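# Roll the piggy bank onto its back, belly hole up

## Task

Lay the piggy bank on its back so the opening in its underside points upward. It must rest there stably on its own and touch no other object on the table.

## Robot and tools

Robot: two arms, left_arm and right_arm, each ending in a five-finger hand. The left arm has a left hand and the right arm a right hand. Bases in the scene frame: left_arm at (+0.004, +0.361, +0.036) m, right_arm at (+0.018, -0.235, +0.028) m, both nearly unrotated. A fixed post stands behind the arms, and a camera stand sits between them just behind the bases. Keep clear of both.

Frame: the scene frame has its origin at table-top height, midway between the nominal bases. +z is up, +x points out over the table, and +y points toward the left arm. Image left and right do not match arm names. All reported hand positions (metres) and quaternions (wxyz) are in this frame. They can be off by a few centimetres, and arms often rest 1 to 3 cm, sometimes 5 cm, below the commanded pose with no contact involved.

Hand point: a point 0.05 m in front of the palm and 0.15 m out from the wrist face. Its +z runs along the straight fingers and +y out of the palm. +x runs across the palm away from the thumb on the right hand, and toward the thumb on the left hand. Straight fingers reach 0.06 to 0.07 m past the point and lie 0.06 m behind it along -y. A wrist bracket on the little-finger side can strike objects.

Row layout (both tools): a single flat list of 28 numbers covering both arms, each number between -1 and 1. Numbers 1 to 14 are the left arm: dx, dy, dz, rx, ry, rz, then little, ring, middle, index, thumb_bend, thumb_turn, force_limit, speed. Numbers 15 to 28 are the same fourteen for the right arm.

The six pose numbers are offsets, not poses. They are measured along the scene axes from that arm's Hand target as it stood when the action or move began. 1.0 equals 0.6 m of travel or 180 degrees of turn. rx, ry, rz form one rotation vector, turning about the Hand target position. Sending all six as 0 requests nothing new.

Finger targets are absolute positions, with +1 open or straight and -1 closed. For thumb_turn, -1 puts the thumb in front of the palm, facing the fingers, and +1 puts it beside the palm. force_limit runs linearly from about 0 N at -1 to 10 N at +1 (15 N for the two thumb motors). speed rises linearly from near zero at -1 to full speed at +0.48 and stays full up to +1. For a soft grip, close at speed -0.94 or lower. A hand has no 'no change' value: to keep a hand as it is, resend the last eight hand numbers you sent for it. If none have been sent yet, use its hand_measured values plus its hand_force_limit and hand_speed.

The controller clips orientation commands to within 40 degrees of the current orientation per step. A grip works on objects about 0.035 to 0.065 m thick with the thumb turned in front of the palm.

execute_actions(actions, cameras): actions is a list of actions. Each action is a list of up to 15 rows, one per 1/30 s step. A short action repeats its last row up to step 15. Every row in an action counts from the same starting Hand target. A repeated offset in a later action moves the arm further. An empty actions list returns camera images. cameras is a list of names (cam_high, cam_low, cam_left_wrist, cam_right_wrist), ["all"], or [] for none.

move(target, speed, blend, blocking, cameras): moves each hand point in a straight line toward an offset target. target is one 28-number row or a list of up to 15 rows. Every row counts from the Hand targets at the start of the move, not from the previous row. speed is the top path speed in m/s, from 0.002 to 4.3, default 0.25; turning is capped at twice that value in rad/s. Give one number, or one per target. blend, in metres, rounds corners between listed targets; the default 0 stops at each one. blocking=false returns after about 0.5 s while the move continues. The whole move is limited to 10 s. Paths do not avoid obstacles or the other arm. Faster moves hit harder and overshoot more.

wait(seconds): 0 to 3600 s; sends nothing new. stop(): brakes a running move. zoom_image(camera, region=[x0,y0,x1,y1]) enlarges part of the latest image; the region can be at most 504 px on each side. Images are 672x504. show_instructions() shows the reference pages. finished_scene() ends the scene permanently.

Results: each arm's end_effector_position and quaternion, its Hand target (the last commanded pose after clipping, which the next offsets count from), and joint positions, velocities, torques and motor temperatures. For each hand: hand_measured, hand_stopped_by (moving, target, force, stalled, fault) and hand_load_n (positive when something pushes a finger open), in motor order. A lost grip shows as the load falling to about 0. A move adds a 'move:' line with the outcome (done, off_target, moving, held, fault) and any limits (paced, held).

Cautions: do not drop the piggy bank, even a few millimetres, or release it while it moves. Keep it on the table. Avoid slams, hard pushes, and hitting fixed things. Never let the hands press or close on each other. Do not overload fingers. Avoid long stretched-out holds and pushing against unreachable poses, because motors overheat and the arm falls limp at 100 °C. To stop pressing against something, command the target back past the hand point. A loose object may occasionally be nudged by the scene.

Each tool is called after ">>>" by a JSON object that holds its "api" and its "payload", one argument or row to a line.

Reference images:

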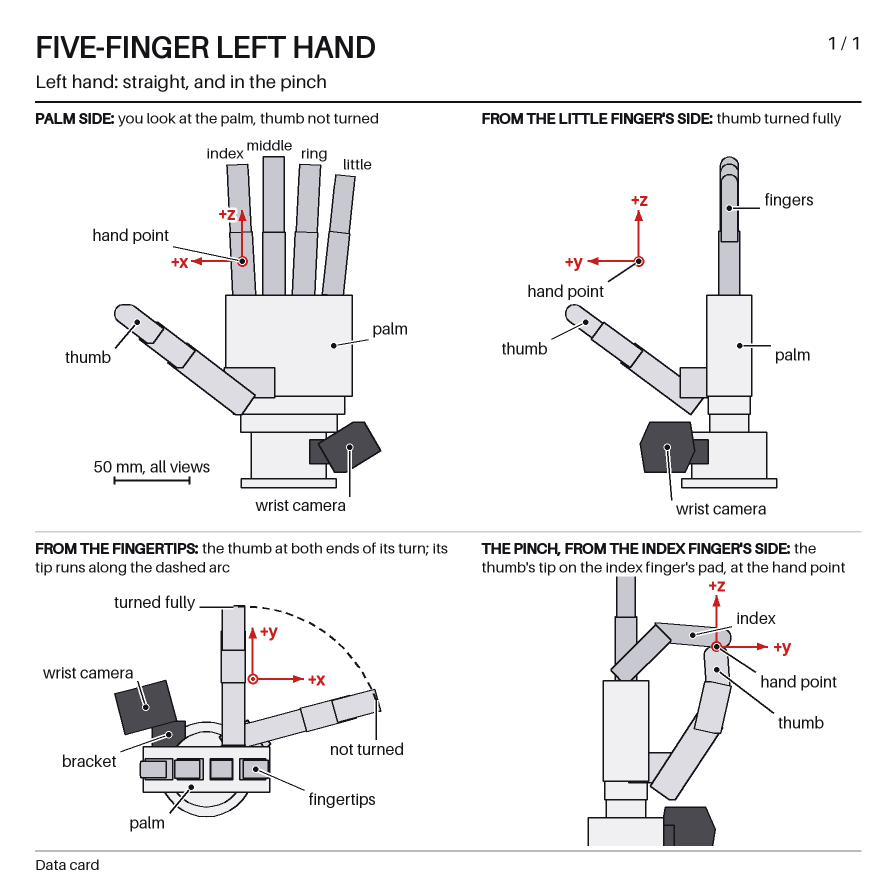

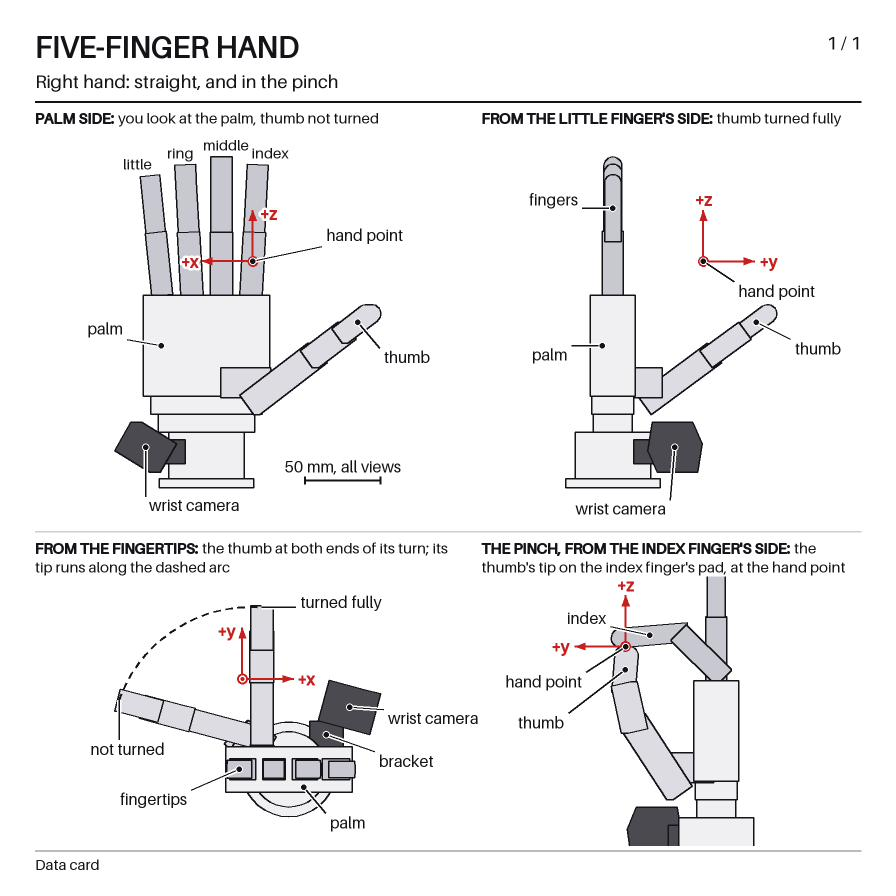

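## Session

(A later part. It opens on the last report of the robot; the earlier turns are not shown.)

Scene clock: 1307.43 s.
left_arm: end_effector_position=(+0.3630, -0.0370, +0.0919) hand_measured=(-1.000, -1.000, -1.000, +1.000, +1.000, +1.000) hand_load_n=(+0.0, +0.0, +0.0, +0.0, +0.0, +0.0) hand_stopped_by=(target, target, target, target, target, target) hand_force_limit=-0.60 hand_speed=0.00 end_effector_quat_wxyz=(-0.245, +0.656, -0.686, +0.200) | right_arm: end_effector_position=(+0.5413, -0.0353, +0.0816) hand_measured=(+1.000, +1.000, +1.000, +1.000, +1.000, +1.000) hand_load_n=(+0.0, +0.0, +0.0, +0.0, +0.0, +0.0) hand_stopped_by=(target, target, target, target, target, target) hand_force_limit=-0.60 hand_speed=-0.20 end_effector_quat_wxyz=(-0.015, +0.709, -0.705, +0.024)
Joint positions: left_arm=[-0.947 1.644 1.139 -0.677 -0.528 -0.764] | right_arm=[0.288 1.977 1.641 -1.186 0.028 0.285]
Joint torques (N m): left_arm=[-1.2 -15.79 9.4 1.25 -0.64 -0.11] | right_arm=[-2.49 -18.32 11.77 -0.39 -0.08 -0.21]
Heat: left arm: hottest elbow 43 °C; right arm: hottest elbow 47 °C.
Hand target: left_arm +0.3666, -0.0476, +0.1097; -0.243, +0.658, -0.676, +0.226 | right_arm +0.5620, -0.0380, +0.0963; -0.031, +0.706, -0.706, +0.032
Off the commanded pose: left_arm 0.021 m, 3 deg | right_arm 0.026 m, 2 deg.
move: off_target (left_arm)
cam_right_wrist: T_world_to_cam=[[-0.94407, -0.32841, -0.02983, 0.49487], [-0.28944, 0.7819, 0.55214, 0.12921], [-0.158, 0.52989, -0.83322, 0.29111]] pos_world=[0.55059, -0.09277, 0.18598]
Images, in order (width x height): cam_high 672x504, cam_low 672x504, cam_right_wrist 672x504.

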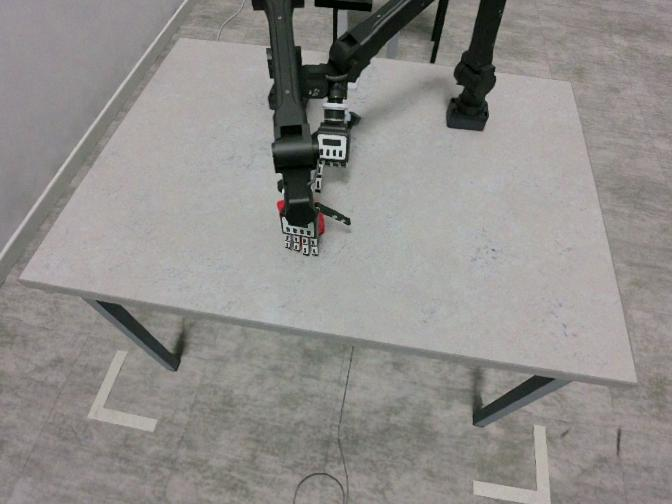

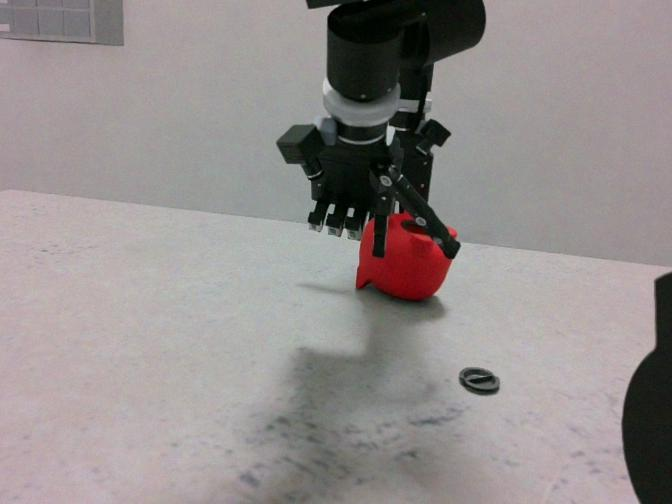

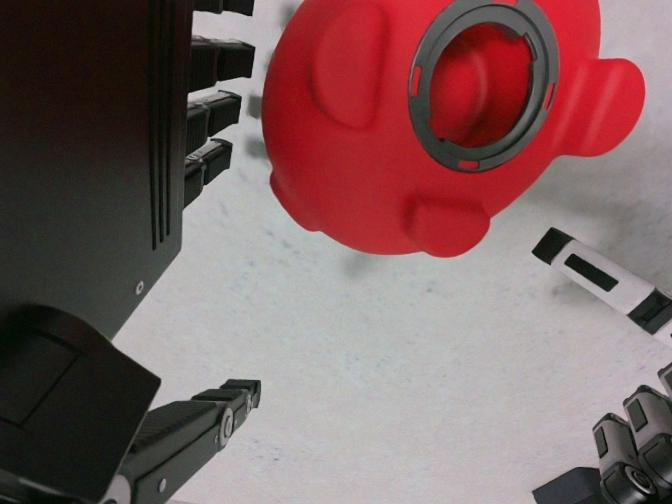

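>>> {"api": "move", "payload": {
  "target": [
    [-0.15,0.1,0.08,0,0,0,-1,-1,-1,1,1,1,-0.6,0.0,0.05,0,0.0,0,0,0,1,1,1,1,1,1,-0.6,-0.2],
    [-0.15,0.1,0.08,0,0,0,-1,-1,-1,1,1,1,-0.6,0.0,0.05,-0.05,0.2,0,0,0,1,1,1,1,1,1,-0.6,-0.2],
    [-0.15,0.1,0.08,0,0,0,-1,-1,-1,1,1,1,-0.6,0.0,0.03,-0.35,0.2,0,0,0,1,1,1,1,1,1,-0.6,-0.2]
  ],
  "speed": [0.12,0.12,0.15],
  "blend": 0.01,
  "cameras": ["all"]
}}

>>> {"api": "zoom_image", "payload": {
  "camera": "cam_low",
  "region": [320, 190, 500, 340]
}}

>>> {"api": "zoom_image", "payload": {
  "camera": "cam_high",
  "region": [240, 140, 400, 260]
}}

Scene clock: 1317.10 s.
left_arm: end_effector_position=(+0.2781, +0.0136, +0.1495) hand_measured=(-1.000, -1.000, -1.000, +1.000, +1.000, +1.000) hand_load_n=(+0.0, +0.0, +0.0, +0.0, +0.0, -0.5) hand_stopped_by=(target, target, target, target, target, target) hand_force_limit=-0.60 hand_speed=0.00 end_effector_quat_wxyz=(-0.244, +0.656, -0.680, +0.220) | right_arm: end_effector_position=(+0.5786, -0.2470, +0.1992) hand_measured=(+1.000, +1.000, +1.000, +1.000, +1.000, +1.000) hand_load_n=(+0.0, +0.0, +0.0, +0.0, +0.0, +0.0) hand_stopped_by=(target, target, target, target, target, target) hand_force_limit=-0.60 hand_speed=-0.20 end_effector_quat_wxyz=(-0.015, +0.704, -0.710, +0.015)
Joint positions: left_arm=[-1.043 1.334 0.956 -0.814 -0.566 -0.864] | right_arm=[-0.074 1.962 1.929 -1.496 -0.004 -0.061]
Joint torques (N m): left_arm=[-0.26 -10.7 9.84 0.09 -0.69 -0.14] | right_arm=[-1.61 -22.3 7.77 0.5 -0.07 -0.21]
Heat: left arm: hottest elbow 43 °C; right arm: hottest elbow 48 °C.
Hand target: left_arm +0.2765, +0.0125, +0.1576; -0.243, +0.658, -0.676, +0.226 | right_arm +0.5800, -0.2480, +0.2163; -0.031, +0.706, -0.706, +0.032
Off the commanded pose: left_arm 0.008 m, 1 deg | right_arm 0.017 m, 3 deg.
move: off_target (right_arm)
cam_left_wrist: T_world_to_cam=[[0.73932, -0.35419, 0.57268, -0.28145], [-0.522, -0.83871, 0.15516, 0.14295], [0.42536, -0.41365, -0.80496, 0.11909]] pos_world=[0.23204, 0.06948, 0.23486]
cam_right_wrist: T_world_to_cam=[[-0.94908, -0.31422, -0.02246, 0.46897], [-0.27108, 0.7783, 0.56636, 0.22621], [-0.16049, 0.54361, -0.82385, 0.51017]] pos_world=[0.58829, -0.30603, 0.30272]

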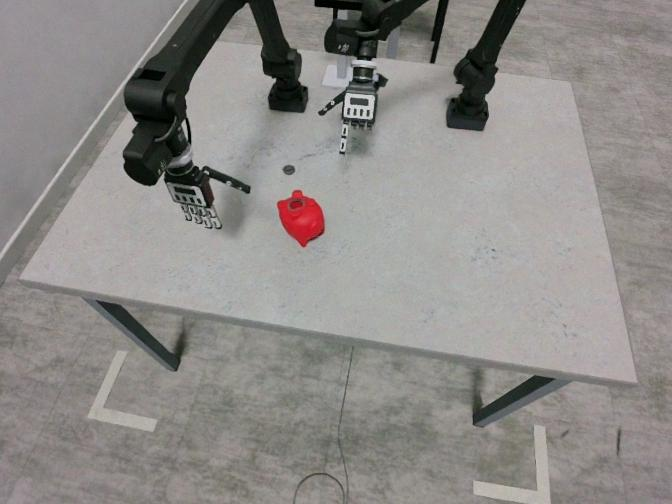

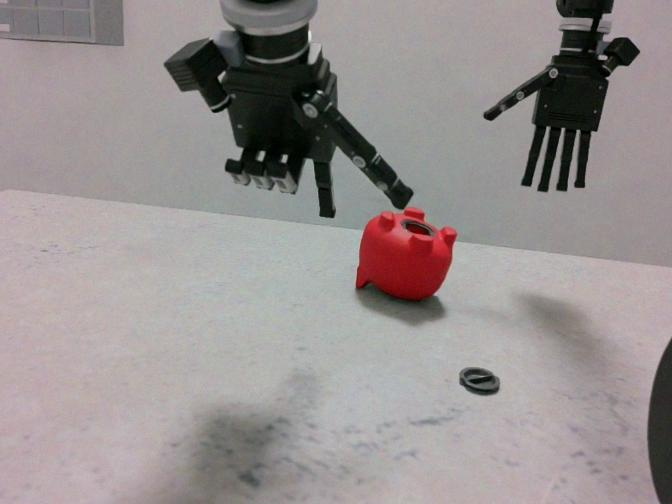

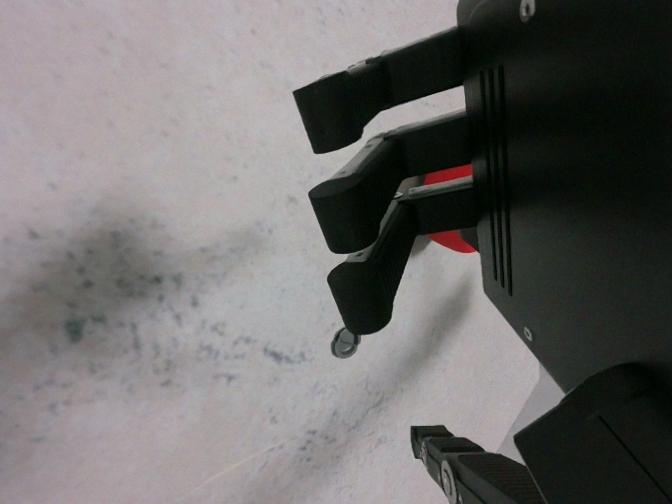

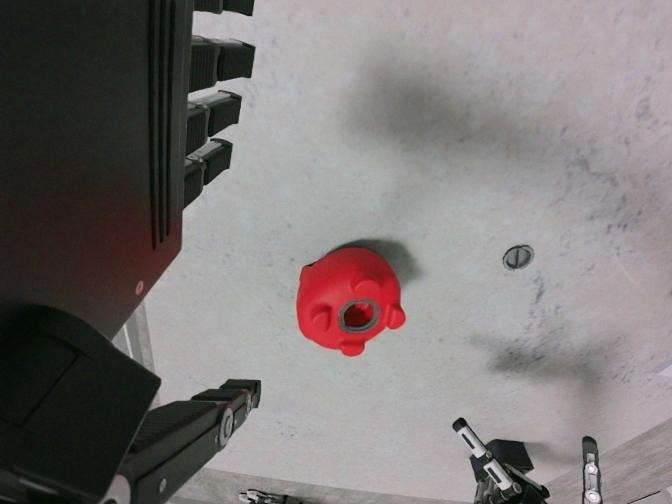

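Scaled by 2.800 from the camera's image (finer frame: 960x720).

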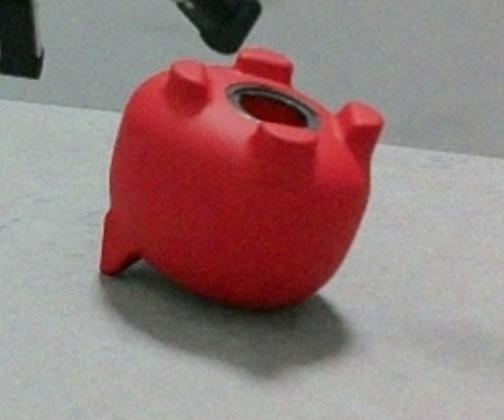

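Scaled by 3.150 from the camera's image (finer frame: 960x720).

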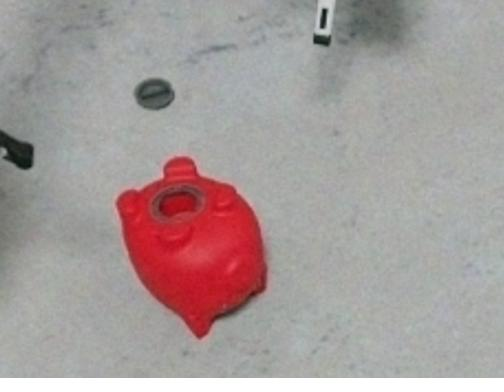

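>>> {"api": "wait", "payload": {
  "seconds": 1,
  "cameras": ["cam_low","cam_right_wrist"]
}}

>>> {"api": "zoom_image", "payload": {
  "camera": "cam_right_wrist",
  "region": [260, 200, 560, 400]
}}

>>> {"api": "zoom_image", "payload": {
  "camera": "cam_low",
  "region": [320, 190, 500, 340]
}}

Scene clock: 1325.50 s.
left_arm: end_effector_position=(+0.2781, +0.0136, +0.1495) hand_measured=(-1.000, -1.000, -1.000, +1.000, +1.000, +1.000) hand_load_n=(+0.0, +0.0, +0.0, +0.0, +0.0, +0.5) hand_stopped_by=(target, target, target, target, target, target) hand_force_limit=-0.60 hand_speed=0.00 end_effector_quat_wxyz=(-0.244, +0.656, -0.680, +0.220) | right_arm: end_effector_position=(+0.5785, -0.2470, +0.1992) hand_measured=(+1.000, +1.000, +1.000, +1.000, +1.000, +1.000) hand_load_n=(+0.0, +0.0, +0.0, +0.0, -0.5, +0.0) hand_stopped_by=(target, target, target, target, target, target) hand_force_limit=-0.60 hand_speed=-0.20 end_effector_quat_wxyz=(-0.015, +0.704, -0.710, +0.015)
Joint positions: left_arm=[-1.043 1.334 0.956 -0.814 -0.566 -0.864] | right_arm=[-0.074 1.962 1.929 -1.496 -0.004 -0.062]
Joint torques (N m): left_arm=[-0.97 -10.87 9.91 0.14 -0.65 -0.15] | right_arm=[-1.49 -22.36 7.77 0.51 -0.07 -0.21]
Heat: left arm: hottest elbow 44 °C; right arm: hottest elbow 48 °C.
Hand target: left_arm +0.2765, +0.0125, +0.1576; -0.243, +0.658, -0.676, +0.226 | right_arm +0.5800, -0.2480, +0.2163; -0.031, +0.706, -0.706, +0.032
Off the commanded pose: left_arm 0.008 m, 1 deg | right_arm 0.017 m, 3 deg.
wait: 1.00 s; at rest from the start
cam_right_wrist: T_world_to_cam=[[-0.94884, -0.31496, -0.02243, 0.46869], [-0.27168, 0.77814, 0.56629, 0.22655], [-0.1609, 0.54342, -0.8239, 0.51039]] pos_world=[0.58839, -0.30603, 0.30272]

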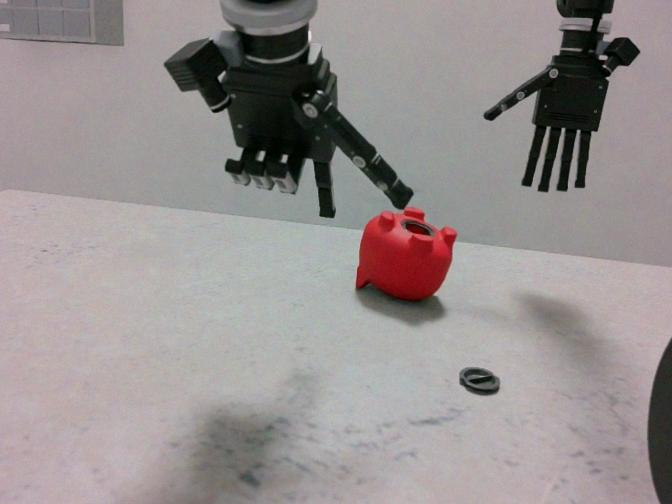

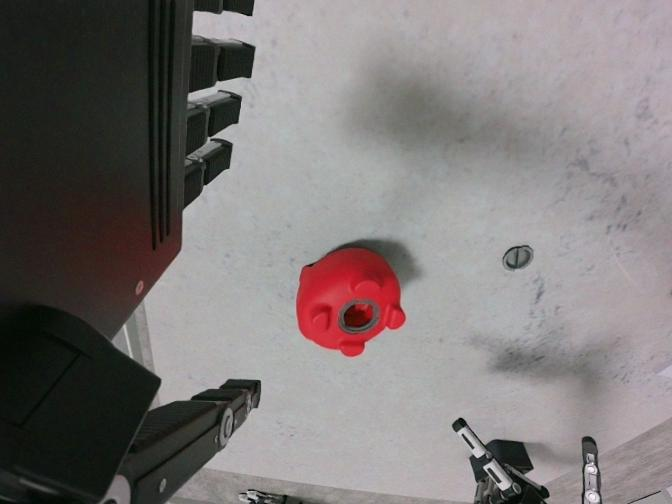

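Scaled by 1.680 from the camera's image (finer frame: 960x720).

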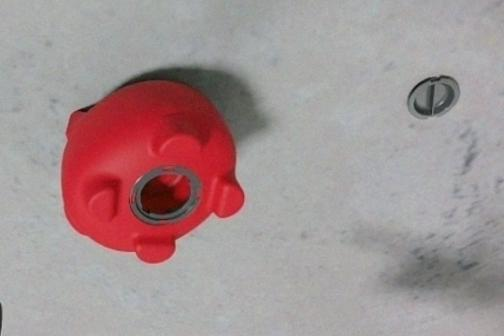

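Scaled by 2.800 from the camera's image (finer frame: 960x720).

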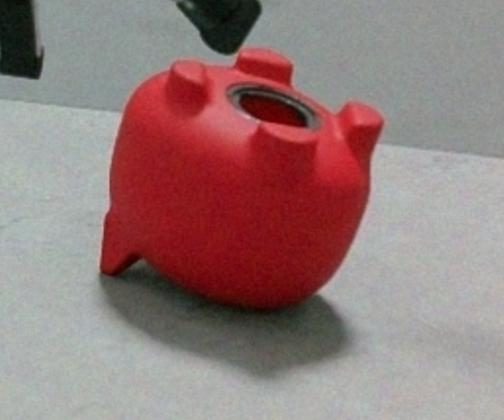

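>>> {"api": "finished_scene", "payload": {

}}

The scene is finished: the task was done.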